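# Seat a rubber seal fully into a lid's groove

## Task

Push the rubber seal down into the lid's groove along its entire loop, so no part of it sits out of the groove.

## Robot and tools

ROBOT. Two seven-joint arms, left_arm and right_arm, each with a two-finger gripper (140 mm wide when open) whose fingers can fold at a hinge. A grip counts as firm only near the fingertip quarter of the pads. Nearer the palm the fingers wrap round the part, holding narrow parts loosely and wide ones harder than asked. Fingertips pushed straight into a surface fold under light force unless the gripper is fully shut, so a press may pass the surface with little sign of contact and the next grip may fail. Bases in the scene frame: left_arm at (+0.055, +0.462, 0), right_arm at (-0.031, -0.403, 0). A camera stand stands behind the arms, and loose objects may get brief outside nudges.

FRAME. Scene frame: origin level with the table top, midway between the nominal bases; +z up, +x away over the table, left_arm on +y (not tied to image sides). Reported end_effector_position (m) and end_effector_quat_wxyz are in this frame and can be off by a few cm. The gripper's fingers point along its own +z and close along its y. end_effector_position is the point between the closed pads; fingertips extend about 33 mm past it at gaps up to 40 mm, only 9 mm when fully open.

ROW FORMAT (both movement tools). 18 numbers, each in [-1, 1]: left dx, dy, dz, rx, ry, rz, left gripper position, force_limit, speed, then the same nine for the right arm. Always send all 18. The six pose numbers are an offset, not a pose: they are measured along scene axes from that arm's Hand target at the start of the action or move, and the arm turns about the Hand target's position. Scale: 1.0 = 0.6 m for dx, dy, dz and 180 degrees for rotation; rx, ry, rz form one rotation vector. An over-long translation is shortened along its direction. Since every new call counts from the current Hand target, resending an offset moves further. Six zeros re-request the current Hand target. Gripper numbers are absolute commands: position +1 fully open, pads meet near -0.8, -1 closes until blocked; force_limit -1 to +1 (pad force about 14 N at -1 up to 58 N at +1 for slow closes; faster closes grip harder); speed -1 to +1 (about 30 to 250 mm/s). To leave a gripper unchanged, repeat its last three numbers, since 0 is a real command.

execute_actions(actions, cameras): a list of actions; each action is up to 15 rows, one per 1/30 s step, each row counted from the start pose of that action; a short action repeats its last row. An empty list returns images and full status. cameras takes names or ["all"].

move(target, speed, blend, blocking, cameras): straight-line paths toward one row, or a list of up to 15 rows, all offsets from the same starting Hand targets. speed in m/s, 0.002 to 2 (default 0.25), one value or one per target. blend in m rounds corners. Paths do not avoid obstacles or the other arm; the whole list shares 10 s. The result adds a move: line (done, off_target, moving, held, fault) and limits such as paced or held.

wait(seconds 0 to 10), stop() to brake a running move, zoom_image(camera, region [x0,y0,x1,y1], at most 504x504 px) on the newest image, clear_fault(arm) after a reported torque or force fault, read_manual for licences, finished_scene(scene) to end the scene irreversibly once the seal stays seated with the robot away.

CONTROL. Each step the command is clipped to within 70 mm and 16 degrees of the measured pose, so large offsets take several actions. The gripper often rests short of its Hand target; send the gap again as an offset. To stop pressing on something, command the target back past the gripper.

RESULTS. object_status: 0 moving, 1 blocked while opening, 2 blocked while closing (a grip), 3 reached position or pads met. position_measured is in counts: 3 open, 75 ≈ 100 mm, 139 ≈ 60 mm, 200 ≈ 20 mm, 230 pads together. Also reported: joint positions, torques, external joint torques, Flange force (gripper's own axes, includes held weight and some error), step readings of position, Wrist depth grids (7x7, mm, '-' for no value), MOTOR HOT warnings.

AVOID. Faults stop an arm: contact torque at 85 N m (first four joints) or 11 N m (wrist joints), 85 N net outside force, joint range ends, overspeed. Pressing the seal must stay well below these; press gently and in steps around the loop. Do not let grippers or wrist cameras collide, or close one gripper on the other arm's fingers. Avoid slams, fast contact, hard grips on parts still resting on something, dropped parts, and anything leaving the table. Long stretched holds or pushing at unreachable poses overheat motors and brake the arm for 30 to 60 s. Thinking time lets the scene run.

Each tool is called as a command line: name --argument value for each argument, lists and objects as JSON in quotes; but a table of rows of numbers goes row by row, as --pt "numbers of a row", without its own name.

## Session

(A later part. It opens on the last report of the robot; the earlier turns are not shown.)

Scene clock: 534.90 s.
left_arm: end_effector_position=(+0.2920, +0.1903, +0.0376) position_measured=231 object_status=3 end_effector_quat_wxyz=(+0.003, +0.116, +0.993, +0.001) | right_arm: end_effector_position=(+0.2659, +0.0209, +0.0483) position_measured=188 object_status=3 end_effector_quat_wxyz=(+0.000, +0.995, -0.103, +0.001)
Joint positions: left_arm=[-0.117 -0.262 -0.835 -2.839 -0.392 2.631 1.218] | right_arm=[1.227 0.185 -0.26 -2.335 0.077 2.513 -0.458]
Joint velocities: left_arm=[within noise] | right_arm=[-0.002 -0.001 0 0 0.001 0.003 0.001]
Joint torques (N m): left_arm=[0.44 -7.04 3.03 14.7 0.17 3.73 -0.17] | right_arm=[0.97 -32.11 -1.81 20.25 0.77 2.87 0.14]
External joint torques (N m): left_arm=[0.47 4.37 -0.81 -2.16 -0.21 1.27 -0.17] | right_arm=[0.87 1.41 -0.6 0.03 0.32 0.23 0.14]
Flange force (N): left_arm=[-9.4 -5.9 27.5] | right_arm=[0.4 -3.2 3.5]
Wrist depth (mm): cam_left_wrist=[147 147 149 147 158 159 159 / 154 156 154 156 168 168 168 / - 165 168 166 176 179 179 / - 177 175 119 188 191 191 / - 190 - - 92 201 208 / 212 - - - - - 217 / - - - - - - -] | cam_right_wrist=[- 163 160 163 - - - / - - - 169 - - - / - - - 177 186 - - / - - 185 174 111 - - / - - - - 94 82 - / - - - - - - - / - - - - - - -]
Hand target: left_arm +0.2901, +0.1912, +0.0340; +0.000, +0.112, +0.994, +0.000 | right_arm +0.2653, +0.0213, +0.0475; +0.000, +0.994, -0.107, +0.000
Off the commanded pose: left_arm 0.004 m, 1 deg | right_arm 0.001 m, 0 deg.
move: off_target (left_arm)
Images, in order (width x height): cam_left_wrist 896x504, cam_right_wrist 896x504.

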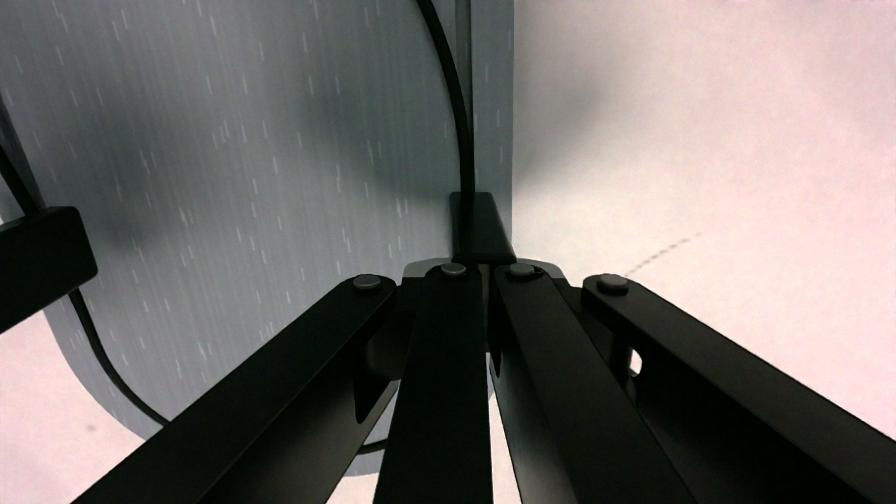

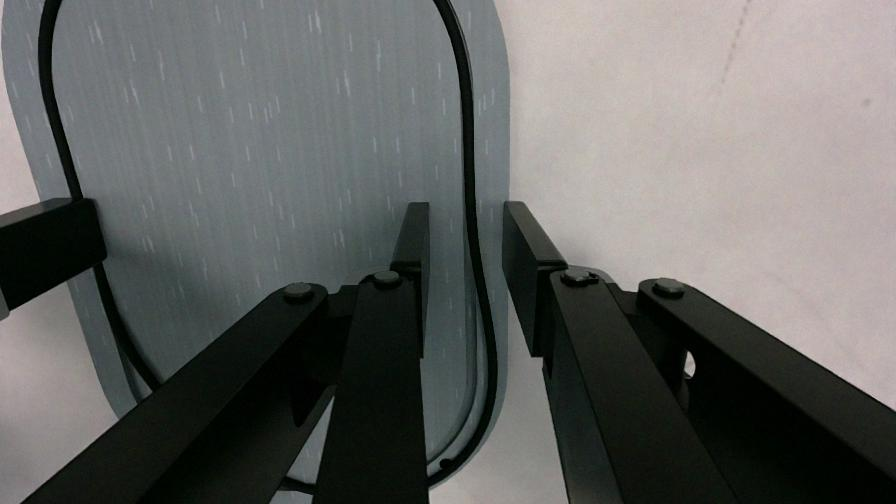

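move --pt "0 0 0.006 0 0 0 -1 -0.1 -1 -0.0005 -0.00267 0 0 0 0 -0.467 -0.1 0" --pt "0 0 0.006 0 0 0 -0.467 -0.1 0 -0.0005 -0.00267 -0.01117 0 0 0 -1 -0.1 -1" --pt "0 0 0.03 0 0 0 -0.467 -0.1 0 -0.0005 -0.00267 -0.025 0 0 0 -1 -0.1 -1" --pt "-0.0325 0.0075 0.03 0 0 0 -0.467 -0.1 0 -0.0005 -0.00267 -0.025 0 0 0 -1 -0.1 -1" --pt "-0.0325 0.0075 0.0225 0 0 0 -0.467 -0.1 0 -0.0005 -0.00267 -0.025 0 0 0 -1 -0.1 -1" --speed '[0.04,0.03,0.03,0.06,0.05]' --cameras '["cam_left_wrist","cam_right_wrist"]'

zoom_image --camera "cam_left_wrist" --region '[430, 150, 520, 290]'

zoom_image --camera "cam_right_wrist" --region '[360, 40, 580, 290]'

Scene clock: 541.27 s.
left_arm: end_effector_position=(+0.2704, +0.1951, +0.0484) position_measured=188 object_status=3 end_effector_quat_wxyz=(+0.000, +0.111, +0.994, +0.000) | right_arm: end_effector_position=(+0.2661, +0.0211, +0.0394) position_measured=231 object_status=3 end_effector_quat_wxyz=(-0.002, +0.994, -0.109, +0.001)
Joint positions: left_arm=[-0.231 -0.359 -0.775 -2.881 -0.471 2.568 1.229] | right_arm=[1.226 0.203 -0.259 -2.341 0.093 2.541 -0.459]
Joint velocities: left_arm=[0 -0.001 0 0.002 0 0.004 0] | right_arm=[within noise]
Joint torques (N m): left_arm=[-0.3 -10.44 5.01 17.8 0.39 2.8 0.01] | right_arm=[0.91 -25.2 -1.05 18.11 0.9 4.16 -0.48]
External joint torques (N m): left_arm=[-0.28 -0.47 0.38 0.65 -0.04 0.36 0.01] | right_arm=[0.97 8.6 0.44 -1.77 0.45 1.51 -0.48]
Flange force (N): left_arm=[0.8 0.6 -1.8] | right_arm=[4.9 -12.0 24.2]
Wrist depth (mm): cam_left_wrist=[159 158 158 158 169 169 166 / 168 167 167 167 178 178 179 / - 177 177 176 189 189 190 / 178 188 185 182 197 202 203 / 197 - - 202 - - 216 / - - - 214 - - - / - - - 253 - - -] | cam_right_wrist=[- 153 - 155 - - - / - - - 160 - - - / - - - 165 - 178 - / 179 179 176 142 - 188 - / 156 190 - - - - - / - - - - - - - / - - - - - - -]
Hand target: left_arm +0.2706, +0.1957, +0.0475; +0.000, +0.112, +0.994, +0.000 | right_arm +0.2650, +0.0197, +0.0325; +0.000, +0.994, -0.107, +0.000
Off the commanded pose: left_arm 0.001 m, 0 deg | right_arm 0.007 m, 0 deg.
move: off_target (right_arm)
Images, in order (width x height): cam_left_wrist 896x504, cam_right_wrist 896x504.

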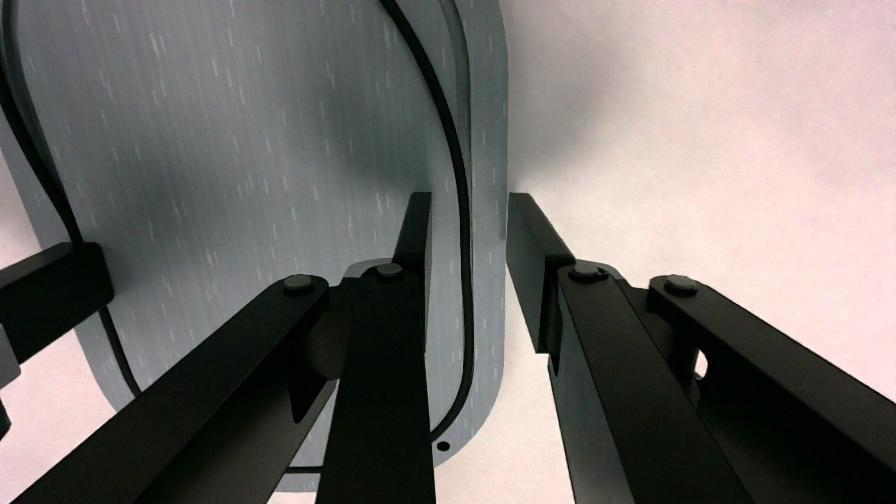

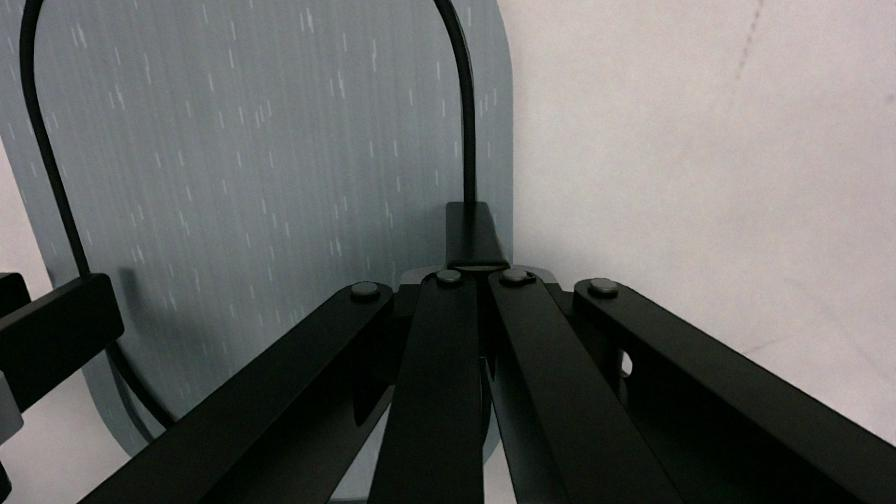

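Scaled by 3.600 from the camera's 896x504 image, which has a finer 1280x720 frame.

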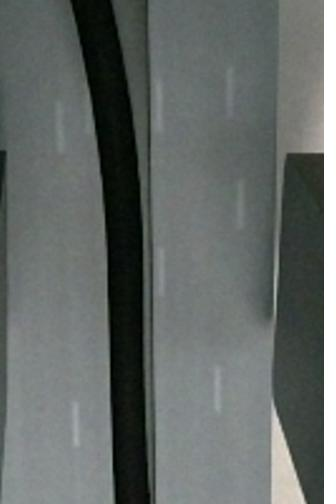

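Scaled by 2.016 from the camera's 896x504 image, which has a finer 1280x720 frame.

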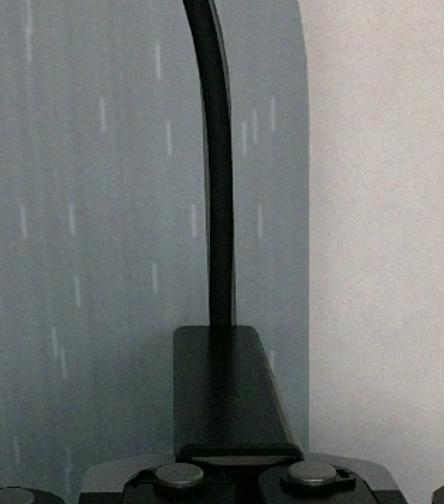

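move --pt "-0.0005 -0.0025 0 0 0 0 -0.467 -0.1 0 0 0 0.01 0 0 0 -1 -0.1 -1" --pt "-0.0005 -0.0025 -0.0125 0 0 0 -1 -0.1 -1 0 0 0.01 0 0 0 -0.467 -0.1 0" --pt "-0.0005 -0.0025 -0.0225 0 0 0 -1 -0.1 -1 0 0 0.042 0 0 0 -0.467 -0.1 0" --pt "-0.0005 -0.0025 -0.0225 0 0 0 -1 -0.1 -1 -0.0325 0.007 0.042 0 0 0 -0.467 -0.1 0" --pt "-0.0005 -0.0025 -0.0225 0 0 0 -1 -0.1 -1 -0.0325 0.007 0.025 0 0 0 -0.467 -0.1 0" --speed '[0.04,0.04,0.03,0.08,0.06]' --cameras '["cam_left_wrist","cam_right_wrist"]'

zoom_image --camera "cam_left_wrist" --region '[360, 40, 580, 290]'

zoom_image --camera "cam_right_wrist" --region '[420, 150, 510, 290]'

Scene clock: 548.47 s.
left_arm: end_effector_position=(+0.2719, +0.1925, +0.0378) position_measured=231 object_status=3 end_effector_quat_wxyz=(+0.003, +0.115, +0.993, +0.000) | right_arm: end_effector_position=(+0.2462, +0.0235, +0.0483) position_measured=188 object_status=3 end_effector_quat_wxyz=(+0.000, +0.995, -0.103, +0.001)
Joint positions: left_arm=[-0.186 -0.315 -0.829 -2.88 -0.465 2.619 1.227] | right_arm=[1.259 0.163 -0.257 -2.366 0.068 2.523 -0.416]
Joint velocities: left_arm=[within noise] | right_arm=[-0.001 0 0.002 -0.001 0 0.004 0.001]
Joint torques (N m): left_arm=[0.77 -5.82 3.63 14.1 0.23 3.76 -0.06] | right_arm=[0.98 -31.26 -1.59 20.11 0.78 2.89 0.1]
External joint torques (N m): left_arm=[0.76 4.31 -0.75 -2.51 -0.16 1.29 -0.06] | right_arm=[1.02 1.53 -0.43 0 0.33 0.25 0.1]
Flange force (N): left_arm=[-9.8 -5.3 28.7] | right_arm=[0.2 -3.5 4.0]
Wrist depth (mm): cam_left_wrist=[147 147 149 149 158 161 159 / 156 158 154 156 168 168 168 / 164 166 166 164 176 179 179 / 175 177 177 119 188 188 191 / 187 186 - - 92 - 205 / 216 - - - - - 217 / - - - - - - -] | cam_right_wrist=[- - - 160 - - 169 / - - 169 168 - - - / 177 - 178 177 - - - / 173 - - 182 111 - - / - - - 201 94 82 - / - - - 208 - - - / - - - - - - -]
Hand target: left_arm +0.2703, +0.1942, +0.0340; +0.000, +0.112, +0.994, +0.000 | right_arm +0.2455, +0.0239, +0.0475; +0.000, +0.994, -0.107, +0.000
Off the commanded pose: left_arm 0.004 m, 0 deg | right_arm 0.001 m, 0 deg.
move: off_target (left_arm)
Images, in order (width x height): cam_left_wrist 896x504, cam_right_wrist 896x504.

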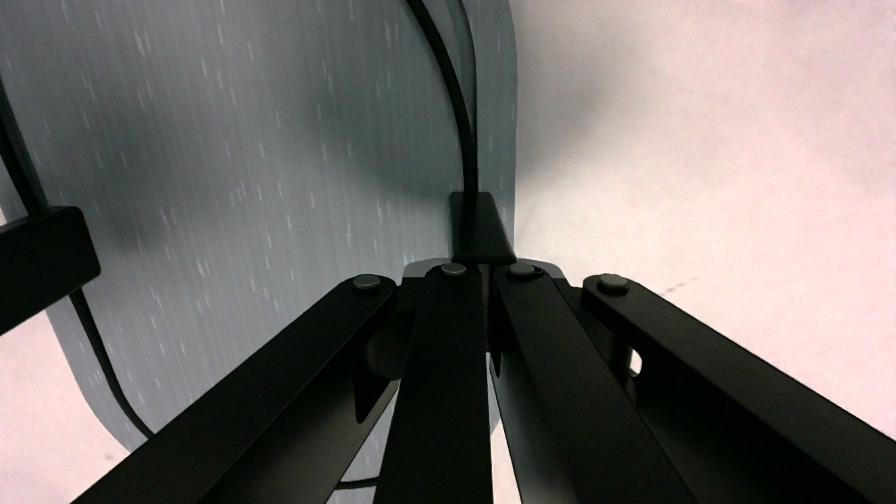

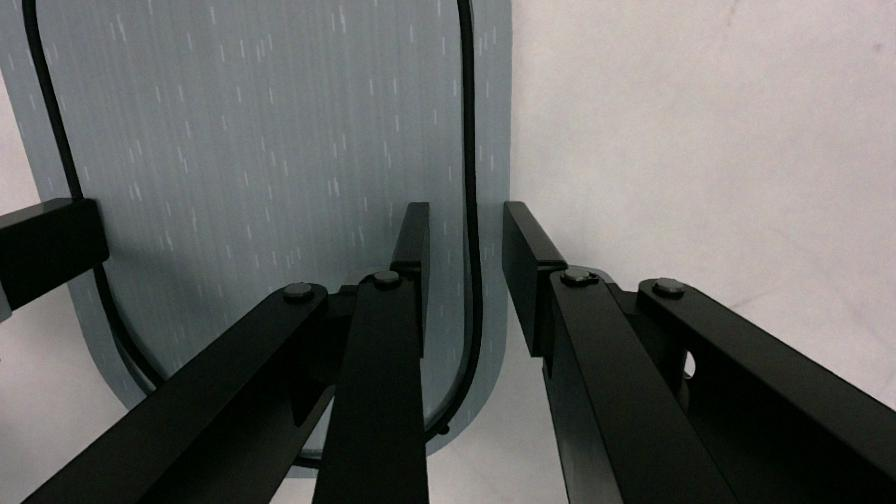

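Scaled by 2.016 from the camera's 896x504 image, which has a finer 1280x720 frame.

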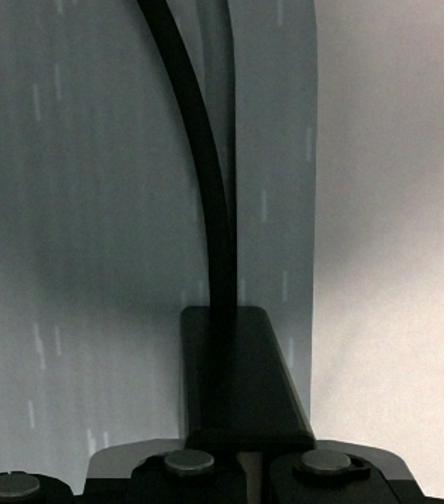

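Scaled by 3.600 from the camera's 896x504 image, which has a finer 1280x720 frame.

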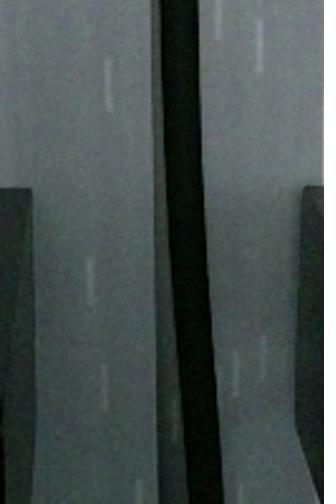

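move --pt "0 0 0.006 0 0 0 -1 -0.1 -1 -0.0005 -0.00233 0 0 0 0 -0.467 -0.1 0" --pt "0 0 0.006 0 0 0 -0.467 -0.1 0 -0.0005 -0.00233 -0.01117 0 0 0 -1 -0.1 -1" --pt "0 0 0.03 0 0 0 -0.467 -0.1 0 -0.0005 -0.00233 -0.025 0 0 0 -1 -0.1 -1" --pt "-0.0325 0.0075 0.03 0 0 0 -0.467 -0.1 0 -0.0005 -0.00233 -0.025 0 0 0 -1 -0.1 -1" --pt "-0.0325 0.0075 0.0225 0 0 0 -0.467 -0.1 0 -0.0005 -0.00233 -0.025 0 0 0 -1 -0.1 -1" --speed '[0.04,0.03,0.03,0.06,0.05]' --cameras '["cam_left_wrist","cam_right_wrist"]'

zoom_image --camera "cam_left_wrist" --region '[430, 150, 520, 290]'

zoom_image --camera "cam_right_wrist" --region '[360, 40, 580, 290]'

Scene clock: 554.83 s.
left_arm: end_effector_position=(+0.2507, +0.1983, +0.0484) position_measured=188 object_status=3 end_effector_quat_wxyz=(+0.000, +0.114, +0.993, +0.001) | right_arm: end_effector_position=(+0.2467, +0.0246, +0.0394) position_measured=231 object_status=3 end_effector_quat_wxyz=(-0.003, +0.994, -0.109, +0.001)
Joint positions: left_arm=[-0.294 -0.414 -0.776 -2.92 -0.528 2.55 1.23] | right_arm=[1.258 0.183 -0.255 -2.371 0.084 2.554 -0.418]
Joint velocities: left_arm=[-0.001 0 -0.001 0 0 0.005 0.001] | right_arm=[within noise]
Joint torques (N m): left_arm=[-0.33 -8.89 5.39 17.52 0.4 2.66 0.03] | right_arm=[0.98 -24.61 -0.99 17.66 0.88 3.85 -0.47]
External joint torques (N m): left_arm=[-0.38 -0.33 0.27 0.54 -0.04 0.21 0.03] | right_arm=[0.93 8.45 0.21 -2.11 0.45 1.2 -0.47]
Flange force (N): left_arm=[1.1 0.4 -1.8] | right_arm=[4.2 -11.1 23.7]
Wrist depth (mm): cam_left_wrist=[157 157 157 159 168 169 167 / 168 166 168 167 178 178 178 / 176 177 176 177 190 190 190 / 185 188 186 184 196 202 202 / 185 199 - 202 - - 216 / - - - 216 - - - / - - - 236 - - -] | cam_right_wrist=[- - 152 152 - 162 - / - 166 - 161 - - 167 / - 170 168 166 - - - / - 178 180 118 - - - / 155 191 - - - - - / - - - - - - - / - - - - - - -]
Hand target: left_arm +0.2508, +0.1987, +0.0475; +0.000, +0.112, +0.994, +0.000 | right_arm +0.2452, +0.0225, +0.0325; +0.000, +0.994, -0.107, +0.000
Off the commanded pose: left_arm 0.001 m, 0 deg | right_arm 0.007 m, 0 deg.
move: off_target (right_arm)
Images, in order (width x height): cam_left_wrist 896x504, cam_right_wrist 896x504.

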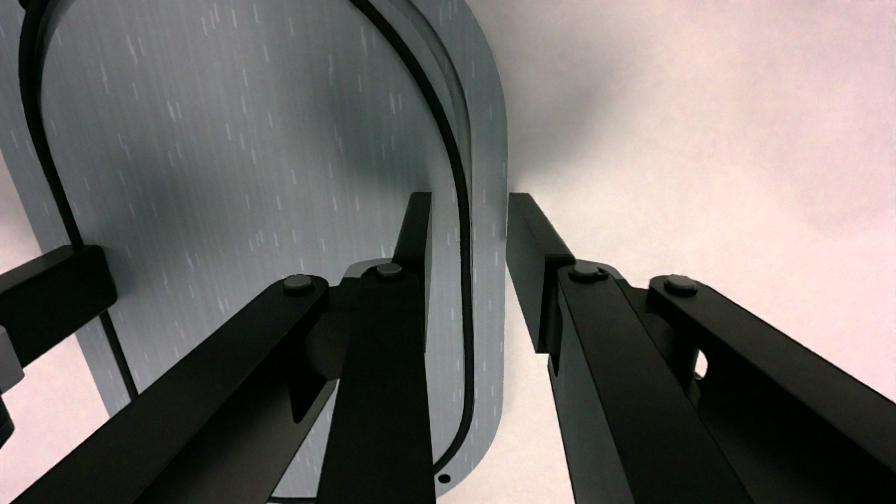

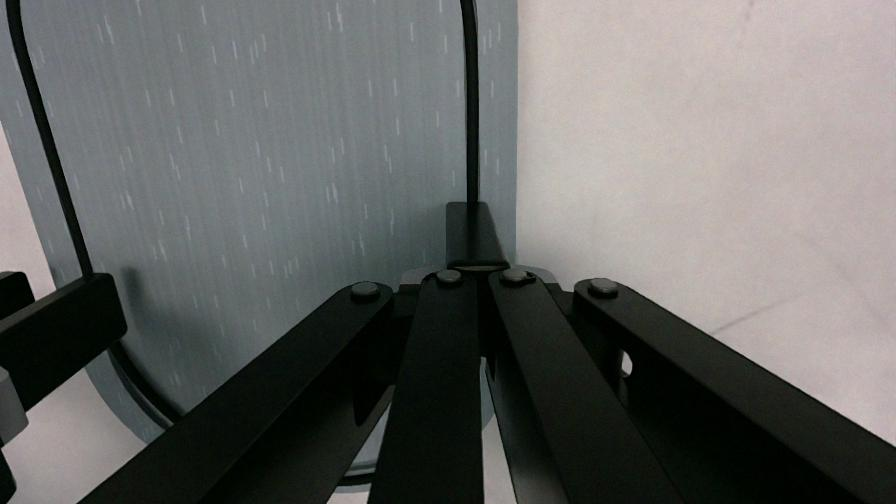

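Scaled by 3.600 from the camera's 896x504 image, which has a finer 1280x720 frame.

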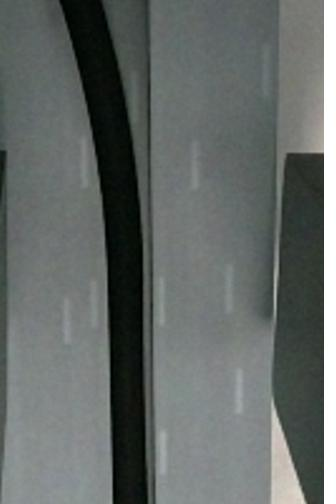

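Scaled by 2.016 from the camera's 896x504 image, which has a finer 1280x720 frame.

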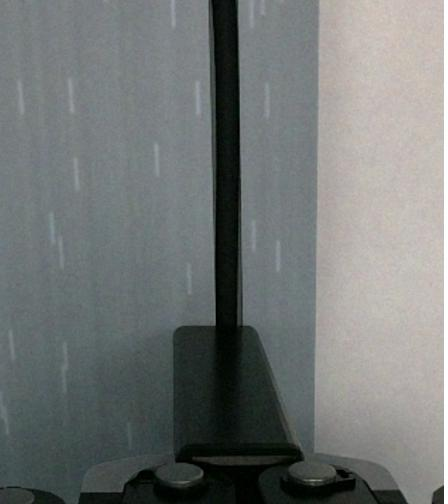

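move --pt "-0.0005 -0.0025 0 0 0 0 -0.467 -0.1 0 0 0 0.01 0 0 0 -1 -0.1 -1" --pt "-0.0005 -0.0025 -0.0125 0 0 0 -1 -0.1 -1 0 0 0.01 0 0 0 -0.467 -0.1 0" --pt "-0.0005 -0.0025 -0.0225 0 0 0 -1 -0.1 -1 0 0 0.042 0 0 0 -0.467 -0.1 0" --pt "-0.0005 -0.0025 -0.0225 0 0 0 -1 -0.1 -1 -0.0325 0.007 0.042 0 0 0 -0.467 -0.1 0" --pt "-0.0005 -0.0025 -0.0225 0 0 0 -1 -0.1 -1 -0.0325 0.007 0.025 0 0 0 -0.467 -0.1 0" --speed '[0.04,0.04,0.03,0.08,0.06]' --cameras '["cam_left_wrist","cam_right_wrist"]'

zoom_image --camera "cam_left_wrist" --region '[360, 40, 580, 290]'

zoom_image --camera "cam_right_wrist" --region '[420, 150, 510, 290]'

Scene clock: 560.90 s.
left_arm: end_effector_position=(+0.2522, +0.1954, +0.0379) position_measured=231 object_status=3 end_effector_quat_wxyz=(+0.003, +0.116, +0.993, +0.000) | right_arm: end_effector_position=(+0.2266, +0.0262, +0.0483) position_measured=188 object_status=3 end_effector_quat_wxyz=(+0.000, +0.995, -0.103, +0.001)
Joint positions: left_arm=[-0.258 -0.367 -0.821 -2.919 -0.528 2.604 1.227] | right_arm=[1.289 0.143 -0.251 -2.394 0.058 2.532 -0.374]
Joint velocities: left_arm=[within noise] | right_arm=[-0.001 0.001 -0.001 0 0 0.004 -0.001]
Joint torques (N m): left_arm=[0.65 -4.1 3.79 13.86 0.14 3.79 -0.12] | right_arm=[0.98 -30.57 -1.42 19.98 0.76 2.86 0.14]
External joint torques (N m): left_arm=[0.71 4.84 -0.93 -2.53 -0.26 1.33 -0.12] | right_arm=[0.99 1.43 -0.46 0.02 0.32 0.23 0.14]
Flange force (N): left_arm=[-11.2 -7.0 32.2] | right_arm=[0.1 -3.4 3.8]
Wrist depth (mm): cam_left_wrist=[147 147 149 149 158 158 158 / 156 156 156 156 170 168 168 / 164 166 164 165 179 178 178 / 166 177 173 119 188 191 191 / 194 187 - - 92 201 205 / 216 - - - - - 218 / - - - - - - -] | cam_right_wrist=[161 160 162 162 - 168 - / - 169 - - - - - / - - - 174 - 188 - / 173 187 187 182 111 - - / - - - - 94 82 - / - - - - - - - / - - - - - - -]
Hand target: left_arm +0.2505, +0.1972, +0.0340; +0.000, +0.112, +0.994, +0.000 | right_arm +0.2257, +0.0267, +0.0475; +0.000, +0.994, -0.107, +0.000
Off the commanded pose: left_arm 0.005 m, 1 deg | right_arm 0.001 m, 0 deg.
move: off_target (left_arm)
Images, in order (width x height): cam_left_wrist 896x504, cam_right_wrist 896x504.

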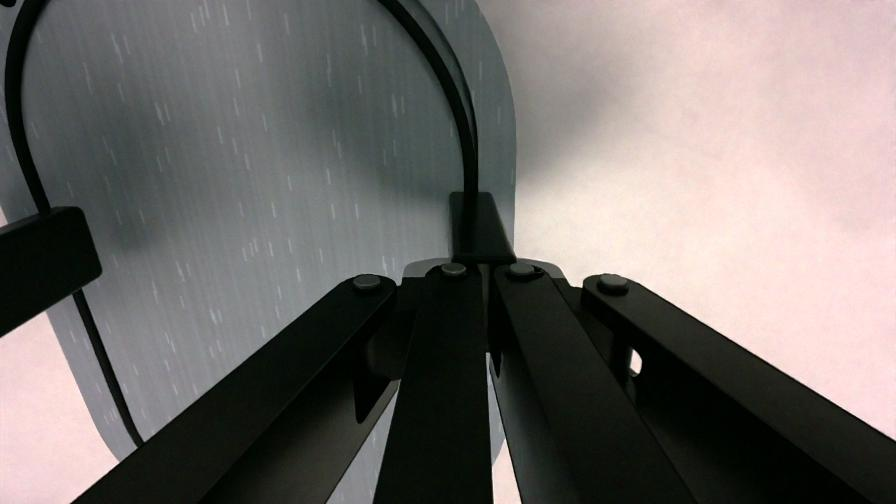

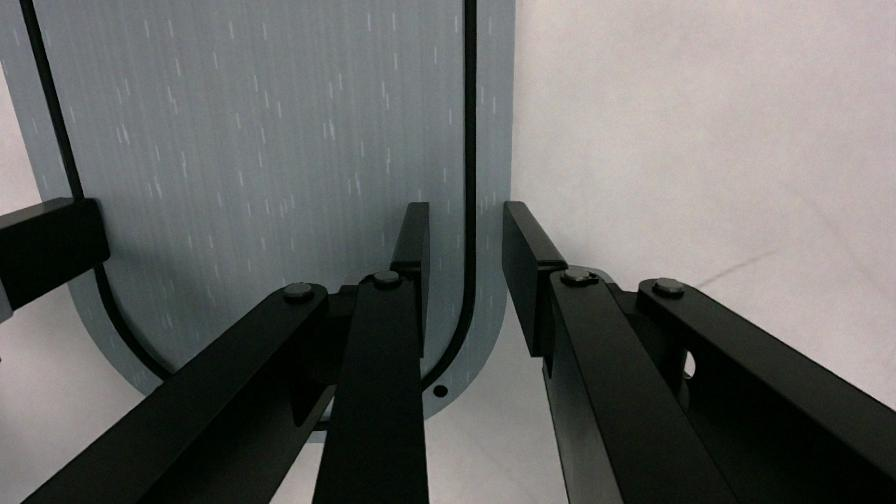

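Scaled by 2.016 from the camera's 896x504 image, which has a finer 1280x720 frame.

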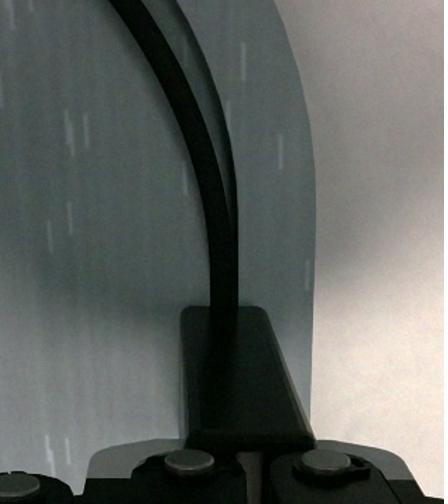

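Scaled by 3.600 from the camera's 896x504 image, which has a finer 1280x720 frame.

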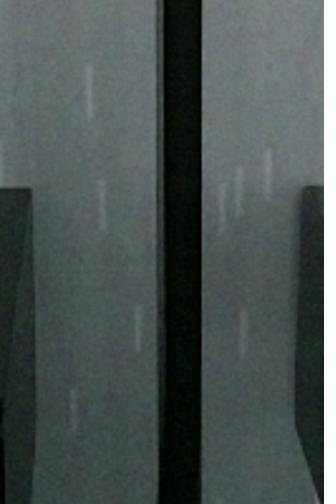

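move --pt "0 0 0.006 0 0 0 -1 -0.1 -1 -0.0006 -0.00283 0 0 0 0 -0.467 -0.1 0" --pt "0 0 0.006 0 0 0 -0.467 -0.1 0 -0.0006 -0.00283 -0.01117 0 0 0 -1 -0.1 -1" --pt "0 0 0.03 0 0 0 -0.467 -0.1 0 -0.0006 -0.00283 -0.025 0 0 0 -1 -0.1 -1" --pt "-0.033 0.005 0.03 0 0 0 -0.467 -0.1 0 -0.0006 -0.00283 -0.025 0 0 0 -1 -0.1 -1" --pt "-0.033 0.005 0.0225 0 0 0 -0.467 -0.1 0 -0.0006 -0.00283 -0.025 0 0 0 -1 -0.1 -1" --speed '[0.04,0.03,0.03,0.06,0.05]' --cameras '["cam_left_wrist","cam_right_wrist"]'

zoom_image --camera "cam_left_wrist" --region '[430, 150, 520, 290]'

zoom_image --camera "cam_right_wrist" --region '[360, 40, 580, 290]'

Scene clock: 568.20 s.
left_arm: end_effector_position=(+0.2306, +0.1999, +0.0484) position_measured=188 object_status=3 end_effector_quat_wxyz=(+0.000, +0.117, +0.993, +0.001) | right_arm: end_effector_position=(+0.2270, +0.0267, +0.0394) position_measured=231 object_status=3 end_effector_quat_wxyz=(-0.003, +0.994, -0.109, +0.001)
Joint positions: left_arm=[-0.354 -0.468 -0.789 -2.954 -0.586 2.527 1.222] | right_arm=[1.288 0.162 -0.25 -2.4 0.074 2.562 -0.375]
Joint velocities: left_arm=[-0.001 -0.001 -0.002 0 0.001 0.004 -0.001] | right_arm=[within noise]
Joint torques (N m): left_arm=[-0.28 -7.44 5.86 17.36 0.13 2.84 -0.18] | right_arm=[1.25 -23.58 -0.54 17.6 0.93 4.03 -0.48]
External joint torques (N m): left_arm=[-0.28 -0.28 0.37 0.57 -0.32 0.39 -0.18] | right_arm=[1.23 8.56 0.5 -1.91 0.5 1.4 -0.47]
Flange force (N): left_arm=[1.2 0.0 -0.6] | right_arm=[3.6 -12.3 25.0]
Wrist depth (mm): cam_left_wrist=[157 158 157 166 168 168 167 / 167 166 168 168 178 176 178 / 176 176 176 176 189 190 190 / 183 188 186 181 196 201 203 / 183 198 - 202 - - 216 / - - - 217 - - - / - - - 235 - - -] | cam_right_wrist=[- 154 152 152 - - - / - - 160 161 171 - - / - - 170 167 - - - / 178 - - 140 - 186 184 / 162 - - - - - - / - - - - - - - / - - - - - - -]
Hand target: left_arm +0.2307, +0.2002, +0.0475; +0.000, +0.112, +0.994, +0.000 | right_arm +0.2254, +0.0250, +0.0325; +0.000, +0.994, -0.107, +0.000
Off the commanded pose: left_arm 0.001 m, 1 deg | right_arm 0.007 m, 0 deg.
move: off_target (right_arm)
Images, in order (width x height): cam_left_wrist 896x504, cam_right_wrist 896x504.

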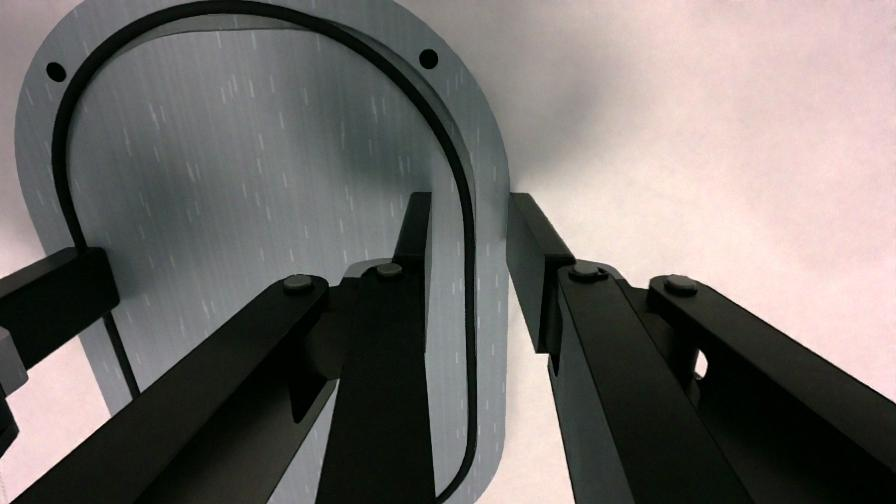

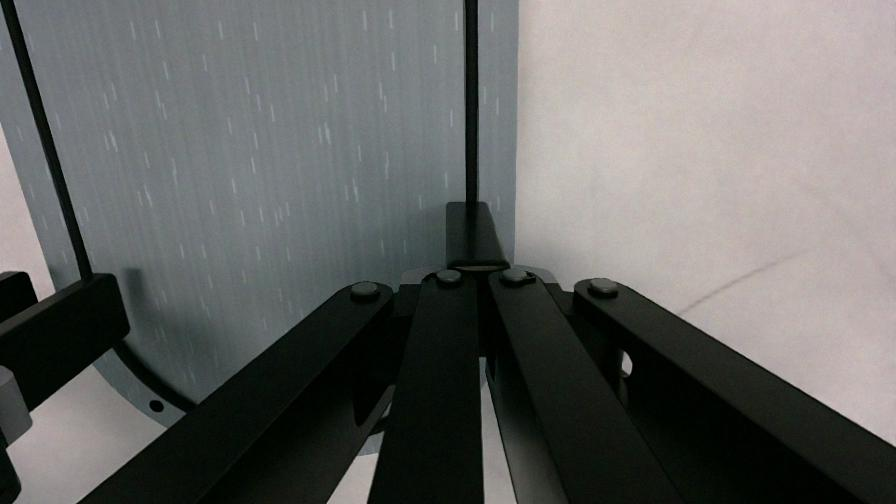

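Scaled by 3.600 from the camera's 896x504 image, which has a finer 1280x720 frame.

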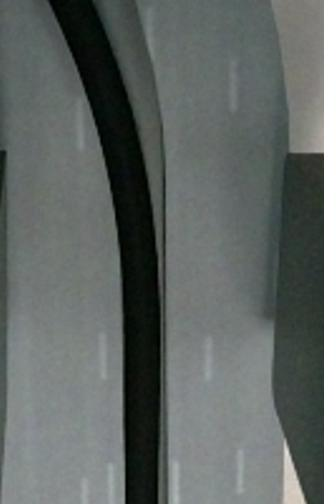

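Scaled by 2.016 from the camera's 896x504 image, which has a finer 1280x720 frame.

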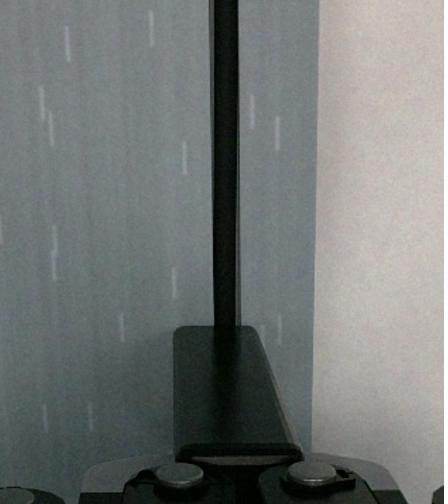

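move --pt "-0.0001 -0.0003 0 0 0 0 -0.467 -0.1 0 0 0 0.01 0 0 0 -1 -0.1 -1" --pt "-0.0001 -0.0003 -0.01167 0 0 0 -1 -0.1 -1 0 0 0.01 0 0 0 -0.467 -0.1 0" --pt "-0.0001 -0.0003 -0.0225 0 0 0 -1 -0.1 -1 0 0 0.042 0 0 0 -0.467 -0.1 0" --pt "-0.0001 -0.0003 -0.0225 0 0 0 -1 -0.1 -1 -0.033 0.0045 0.042 0 0 0 -0.467 -0.1 0" --pt "-0.0001 -0.0003 -0.0225 0 0 0 -1 -0.1 -1 -0.033 0.0045 0.025 0 0 0 -0.467 -0.1 0" --speed '[0.04,0.04,0.03,0.08,0.06]' --cameras '["cam_left_wrist","cam_right_wrist"]'

zoom_image --camera "cam_left_wrist" --region '[360, 40, 580, 290]'

zoom_image --camera "cam_right_wrist" --region '[420, 150, 510, 290]'

Scene clock: 575.17 s.
left_arm: end_effector_position=(+0.2326, +0.1981, +0.0381) position_measured=231 object_status=3 end_effector_quat_wxyz=(+0.003, +0.117, +0.993, +0.000) | right_arm: end_effector_position=(+0.2067, +0.0271, +0.0483) position_measured=188 object_status=3 end_effector_quat_wxyz=(+0.000, +0.995, -0.103, +0.001)
Joint positions: left_arm=[-0.331 -0.419 -0.818 -2.956 -0.586 2.586 1.22] | right_arm=[1.316 0.12 -0.243 -2.425 0.048 2.541 -0.331]
Joint velocities: left_arm=[within noise] | right_arm=[-0.002 0.002 0 0 0.001 0.005 -0.001]
Joint torques (N m): left_arm=[0.37 -2.57 3.79 13.7 -0.23 3.76 -0.19] | right_arm=[1.08 -29.75 -1.24 19.85 0.75 2.89 0.21]
External joint torques (N m): left_arm=[0.33 5.16 -1.35 -2.44 -0.64 1.29 -0.19] | right_arm=[1.13 1.34 -0.44 0.1 0.31 0.27 0.21]
Flange force (N): left_arm=[-10.2 -8.9 34.6] | right_arm=[-0.4 -3.5 3.7]
Wrist depth (mm): cam_left_wrist=[146 148 148 157 158 158 158 / 156 158 156 156 170 167 168 / 164 166 166 166 176 181 178 / 177 177 175 119 187 190 194 / 189 188 - - 92 202 204 / - - - - - - 220 / - - - - - - -] | cam_right_wrist=[161 - 159 - - 170 - / - - - 168 - - - / 176 - - 176 - - 187 / - - - 181 116 - - / 207 - - - 94 82 - / - - - - - - - / - - - - - - -]
Hand target: left_arm +0.2307, +0.2000, +0.0340; +0.000, +0.112, +0.994, +0.000 | right_arm +0.2056, +0.0277, +0.0475; +0.000, +0.994, -0.107, +0.000
Off the commanded pose: left_arm 0.005 m, 1 deg | right_arm 0.002 m, 0 deg.
move: off_target (left_arm)
Images, in order (width x height): cam_left_wrist 896x504, cam_right_wrist 896x504.

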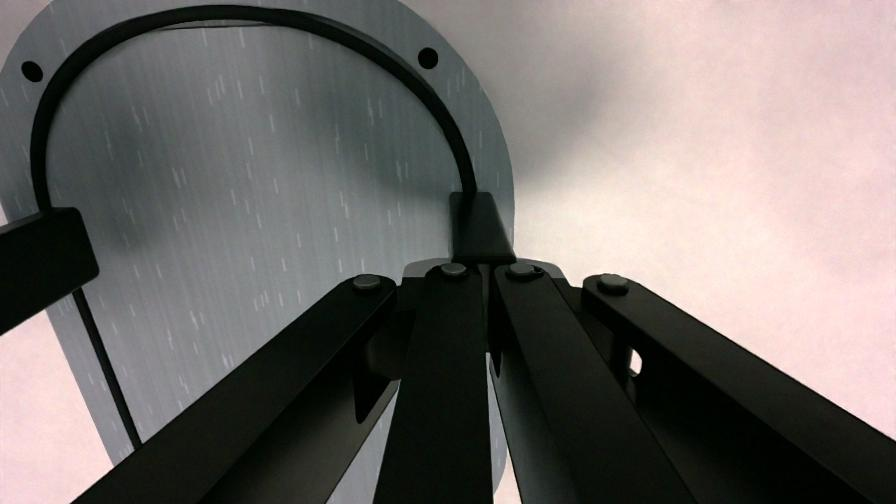

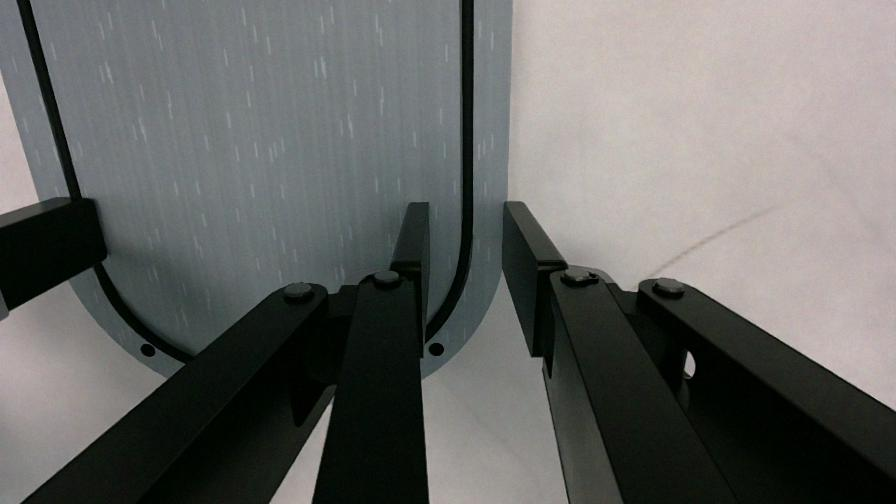

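Scaled by 2.016 from the camera's 896x504 image, which has a finer 1280x720 frame.

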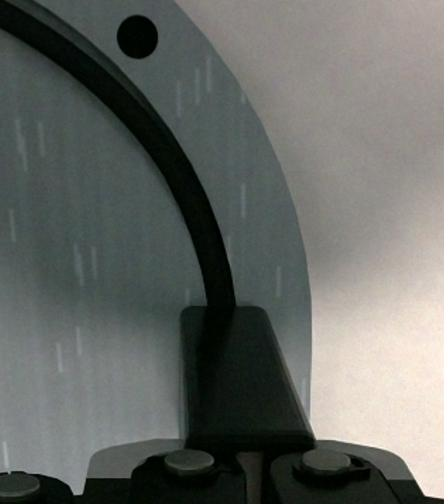

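Scaled by 3.600 from the camera's 896x504 image, which has a finer 1280x720 frame.

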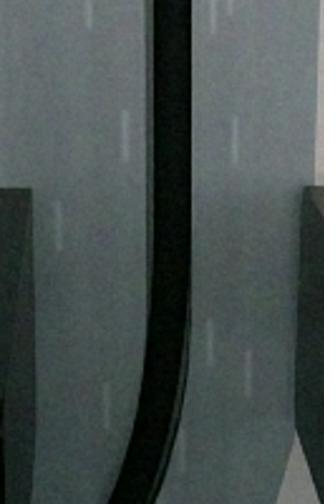

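move --pt "0 0 0.006 0 0 0 -1 -0.1 -1 -0.0002 -0.0005 0 0 0 0 -0.467 -0.1 0" --pt "0 0 0.006 0 0 0 -0.467 -0.1 0 -0.0002 -0.0005 -0.01167 0 0 0 -1 -0.1 -1" --pt "0 0 0.03 0 0 0 -0.467 -0.1 0 -0.0002 -0.0005 -0.025 0 0 0 -1 -0.1 -1" --pt "-0.0333 0.00167 0.03 0 0 0.0678 -0.467 -0.1 0 -0.0002 -0.0005 -0.025 0 0 0 -1 -0.1 -1" --pt "-0.0333 0.00167 0.0225 0 0 0.0678 -0.467 -0.1 0 -0.0002 -0.0005 -0.025 0 0 0 -1 -0.1 -1" --speed '[0.04,0.03,0.03,0.06,0.05]' --cameras '["cam_left_wrist","cam_right_wrist"]'

zoom_image --camera "cam_left_wrist" --region '[430, 150, 520, 290]'

zoom_image --camera "cam_right_wrist" --region '[360, 40, 580, 290]'

Scene clock: 583.80 s.
left_arm: end_effector_position=(+0.2104, +0.2008, +0.0483) position_measured=188 object_status=3 end_effector_quat_wxyz=(+0.000, +0.011, +1.000, +0.001) | right_arm: end_effector_position=(+0.2074, +0.0283, +0.0394) position_measured=231 object_status=3 end_effector_quat_wxyz=(-0.002, +0.994, -0.109, +0.001)
Joint positions: left_arm=[-0.353 -0.551 -0.881 -2.976 -0.708 2.473 1.035] | right_arm=[1.315 0.142 -0.242 -2.427 0.064 2.569 -0.332]
Joint velocities: left_arm=[0 -0.001 -0.001 -0.001 0 0.005 -0.002] | right_arm=[within noise]
Joint torques (N m): left_arm=[-0.11 -4.61 7 16.69 0.24 2.64 -0.12] | right_arm=[1.85 -22.38 0.2 17.59 1.1 4.28 -0.34]
External joint torques (N m): left_arm=[-0.12 -0.17 0.23 0.44 -0.23 0.17 -0.12] | right_arm=[1.69 9.12 0.94 -1.89 0.69 1.64 -0.34]
Flange force (N): left_arm=[0.6 -0.1 -0.7] | right_arm=[2.4 -14.2 27.6]
Wrist depth (mm): cam_left_wrist=[159 155 157 167 167 167 166 / 166 166 164 170 177 177 179 / 174 176 176 176 188 188 188 / - 188 185 183 195 200 201 / 201 198 - 202 - - 214 / - - - 226 - - - / - - - 250 - - -] | cam_right_wrist=[154 - 154 152 - 162 - / - 160 159 160 - - - / - 167 - 167 - - - / - - - 116 - - - / 156 - - - - - - / - - - - - - - / - - - - - - -]
Hand target: left_arm +0.2107, +0.2010, +0.0475; +0.000, +0.006, +1.000, +0.000 | right_arm +0.2054, +0.0274, +0.0325; +0.000, +0.994, -0.107, +0.000
Off the commanded pose: left_arm 0.001 m, 1 deg | right_arm 0.007 m, 0 deg.
move: off_target (right_arm)
Images, in order (width x height): cam_left_wrist 896x504, cam_right_wrist 896x504.

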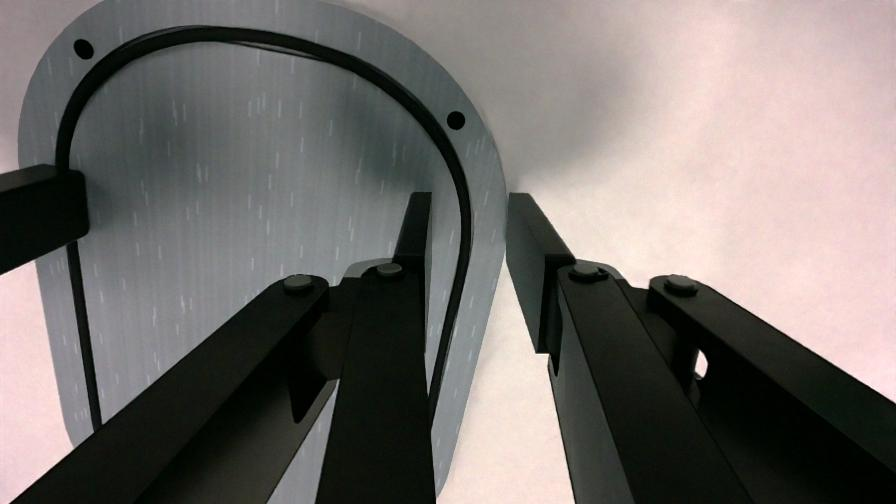

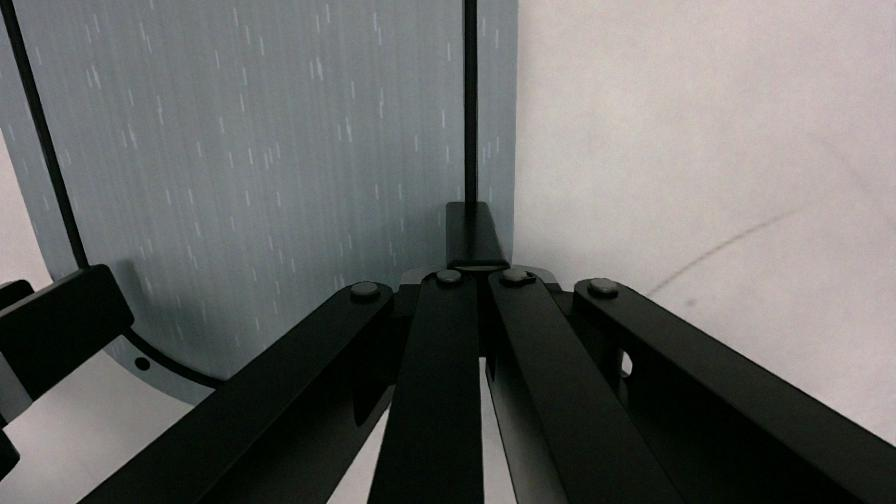

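Scaled by 3.600 from the camera's 896x504 image, which has a finer 1280x720 frame.

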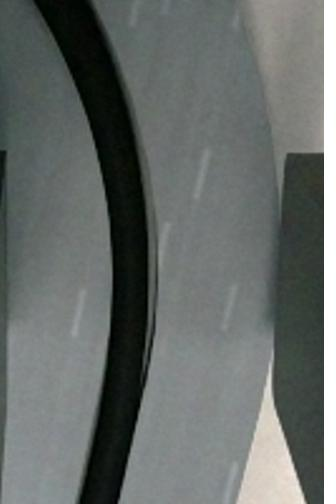

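Scaled by 2.016 from the camera's 896x504 image, which has a finer 1280x720 frame.

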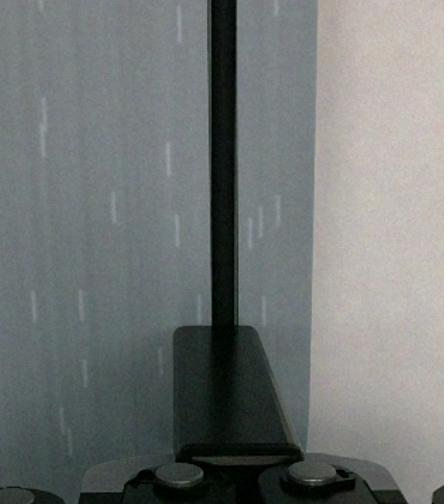

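move --pt "0 -0.00233 0 0 0 0 -0.467 -0.1 0 0 0 0.01 0 0 0 -1 -0.1 -1" --pt "0 -0.00233 -0.01167 0 0 0 -1 -0.1 -1 0 0 0.01 0 0 0 -0.467 -0.1 0" --pt "0 -0.00233 -0.0233 0 0 0 -1 -0.1 -1 0 0 0.042 0 0 0 -0.467 -0.1 0" --pt "0 -0.00233 -0.0233 0 0 0 -1 -0.1 -1 -0.0318 0.0082 0.042 0 0 -0.0767 -0.467 -0.1 0" --pt "0 -0.00233 -0.0233 0 0 0 -1 -0.1 -1 -0.0318 0.0082 0.025 0 0 -0.0767 -0.467 -0.1 0" --speed '[0.04,0.04,0.03,0.08,0.06]' --cameras '["cam_left_wrist","cam_right_wrist"]'

zoom_image --camera "cam_left_wrist" --region '[360, 40, 580, 290]'

zoom_image --camera "cam_right_wrist" --region '[420, 150, 510, 290]'

Scene clock: 593.20 s.
left_arm: end_effector_position=(+0.2132, +0.1959, +0.0386) position_measured=231 object_status=3 end_effector_quat_wxyz=(+0.004, +0.010, +1.000, -0.002) | right_arm: end_effector_position=(+0.1872, +0.0320, +0.0483) position_measured=188 object_status=3 end_effector_quat_wxyz=(+0.000, +0.975, -0.221, +0.001)
Joint positions: left_arm=[-0.326 -0.495 -0.919 -2.972 -0.716 2.539 1.033] | right_arm=[1.362 0.109 -0.249 -2.441 0.044 2.546 -0.048]
Joint velocities: left_arm=[within noise] | right_arm=[0 0 -0.001 0.001 0 0.003 -0.002]
Joint torques (N m): left_arm=[0.56 0.93 4.28 11.77 -0.29 3.66 -0.06] | right_arm=[0.98 -29.23 -1.2 19.76 0.74 2.85 0.18]
External joint torques (N m): left_arm=[0.54 5.98 -2.13 -3.87 -0.73 1.16 -0.06] | right_arm=[0.94 1.34 -0.55 0.08 0.31 0.25 0.18]
Flange force (N): left_arm=[-9.3 -11.8 43.2] | right_arm=[-0.9 -3.3 3.8]
Wrist depth (mm): cam_left_wrist=[149 147 148 157 158 158 157 / 158 157 157 160 169 167 166 / 154 167 166 164 176 178 177 / 181 179 175 115 188 189 188 / 188 189 - - 92 200 203 / - - - - - - 217 / - - - - - - -] | cam_right_wrist=[- - - 159 - - - / - - - 167 - - - / - - - 176 - - - / - - - 173 116 200 - / 169 - - - 94 87 - / - - - - - - - / - - - - - - -]
Hand target: left_arm +0.2107, +0.1996, +0.0335; +0.000, +0.006, +1.000, +0.000 | right_arm +0.1864, +0.0323, +0.0475; +0.000, +0.974, -0.225, +0.000
Off the commanded pose: left_arm 0.007 m, 1 deg | right_arm 0.001 m, 0 deg.
move: off_target (left_arm)
Images, in order (width x height): cam_left_wrist 896x504, cam_right_wrist 896x504.

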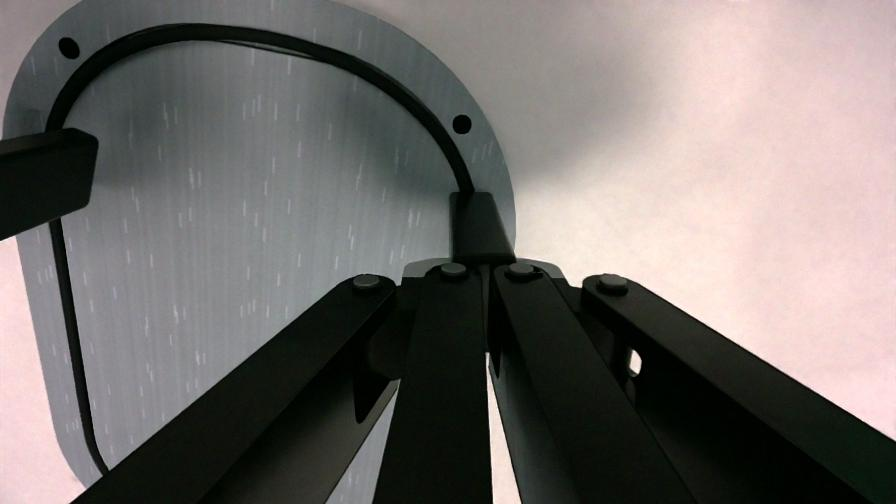

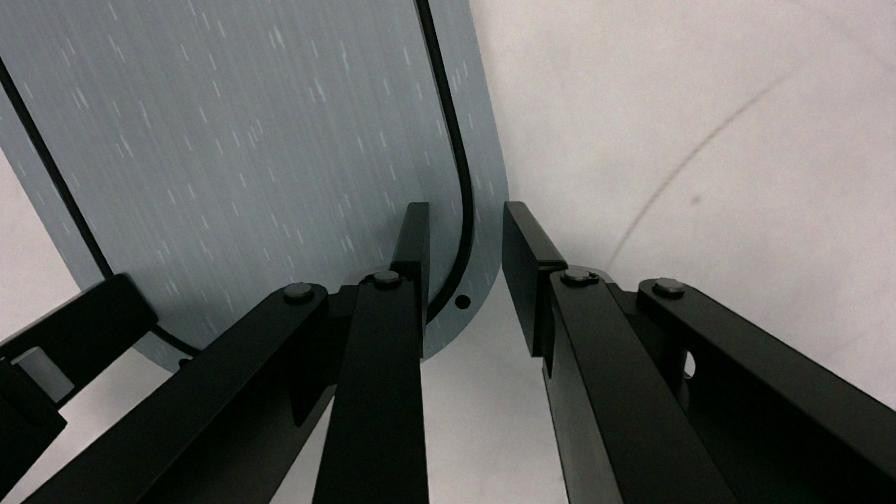

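Scaled by 2.016 from the camera's 896x504 image, which has a finer 1280x720 frame.

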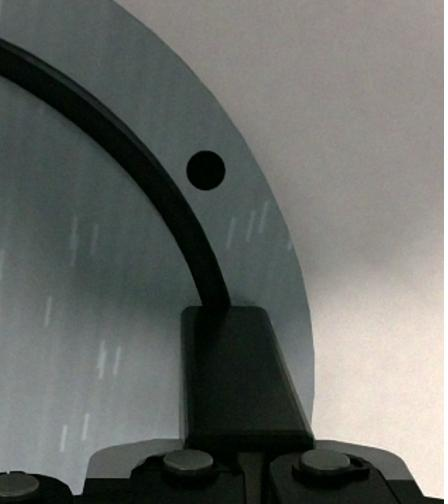

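Scaled by 3.600 from the camera's 896x504 image, which has a finer 1280x720 frame.

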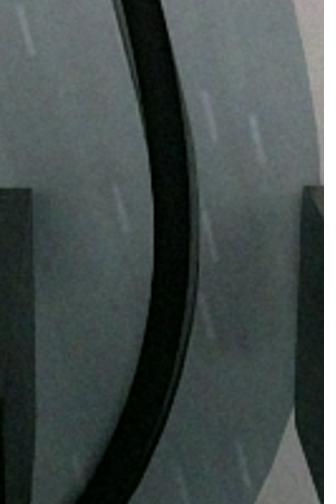

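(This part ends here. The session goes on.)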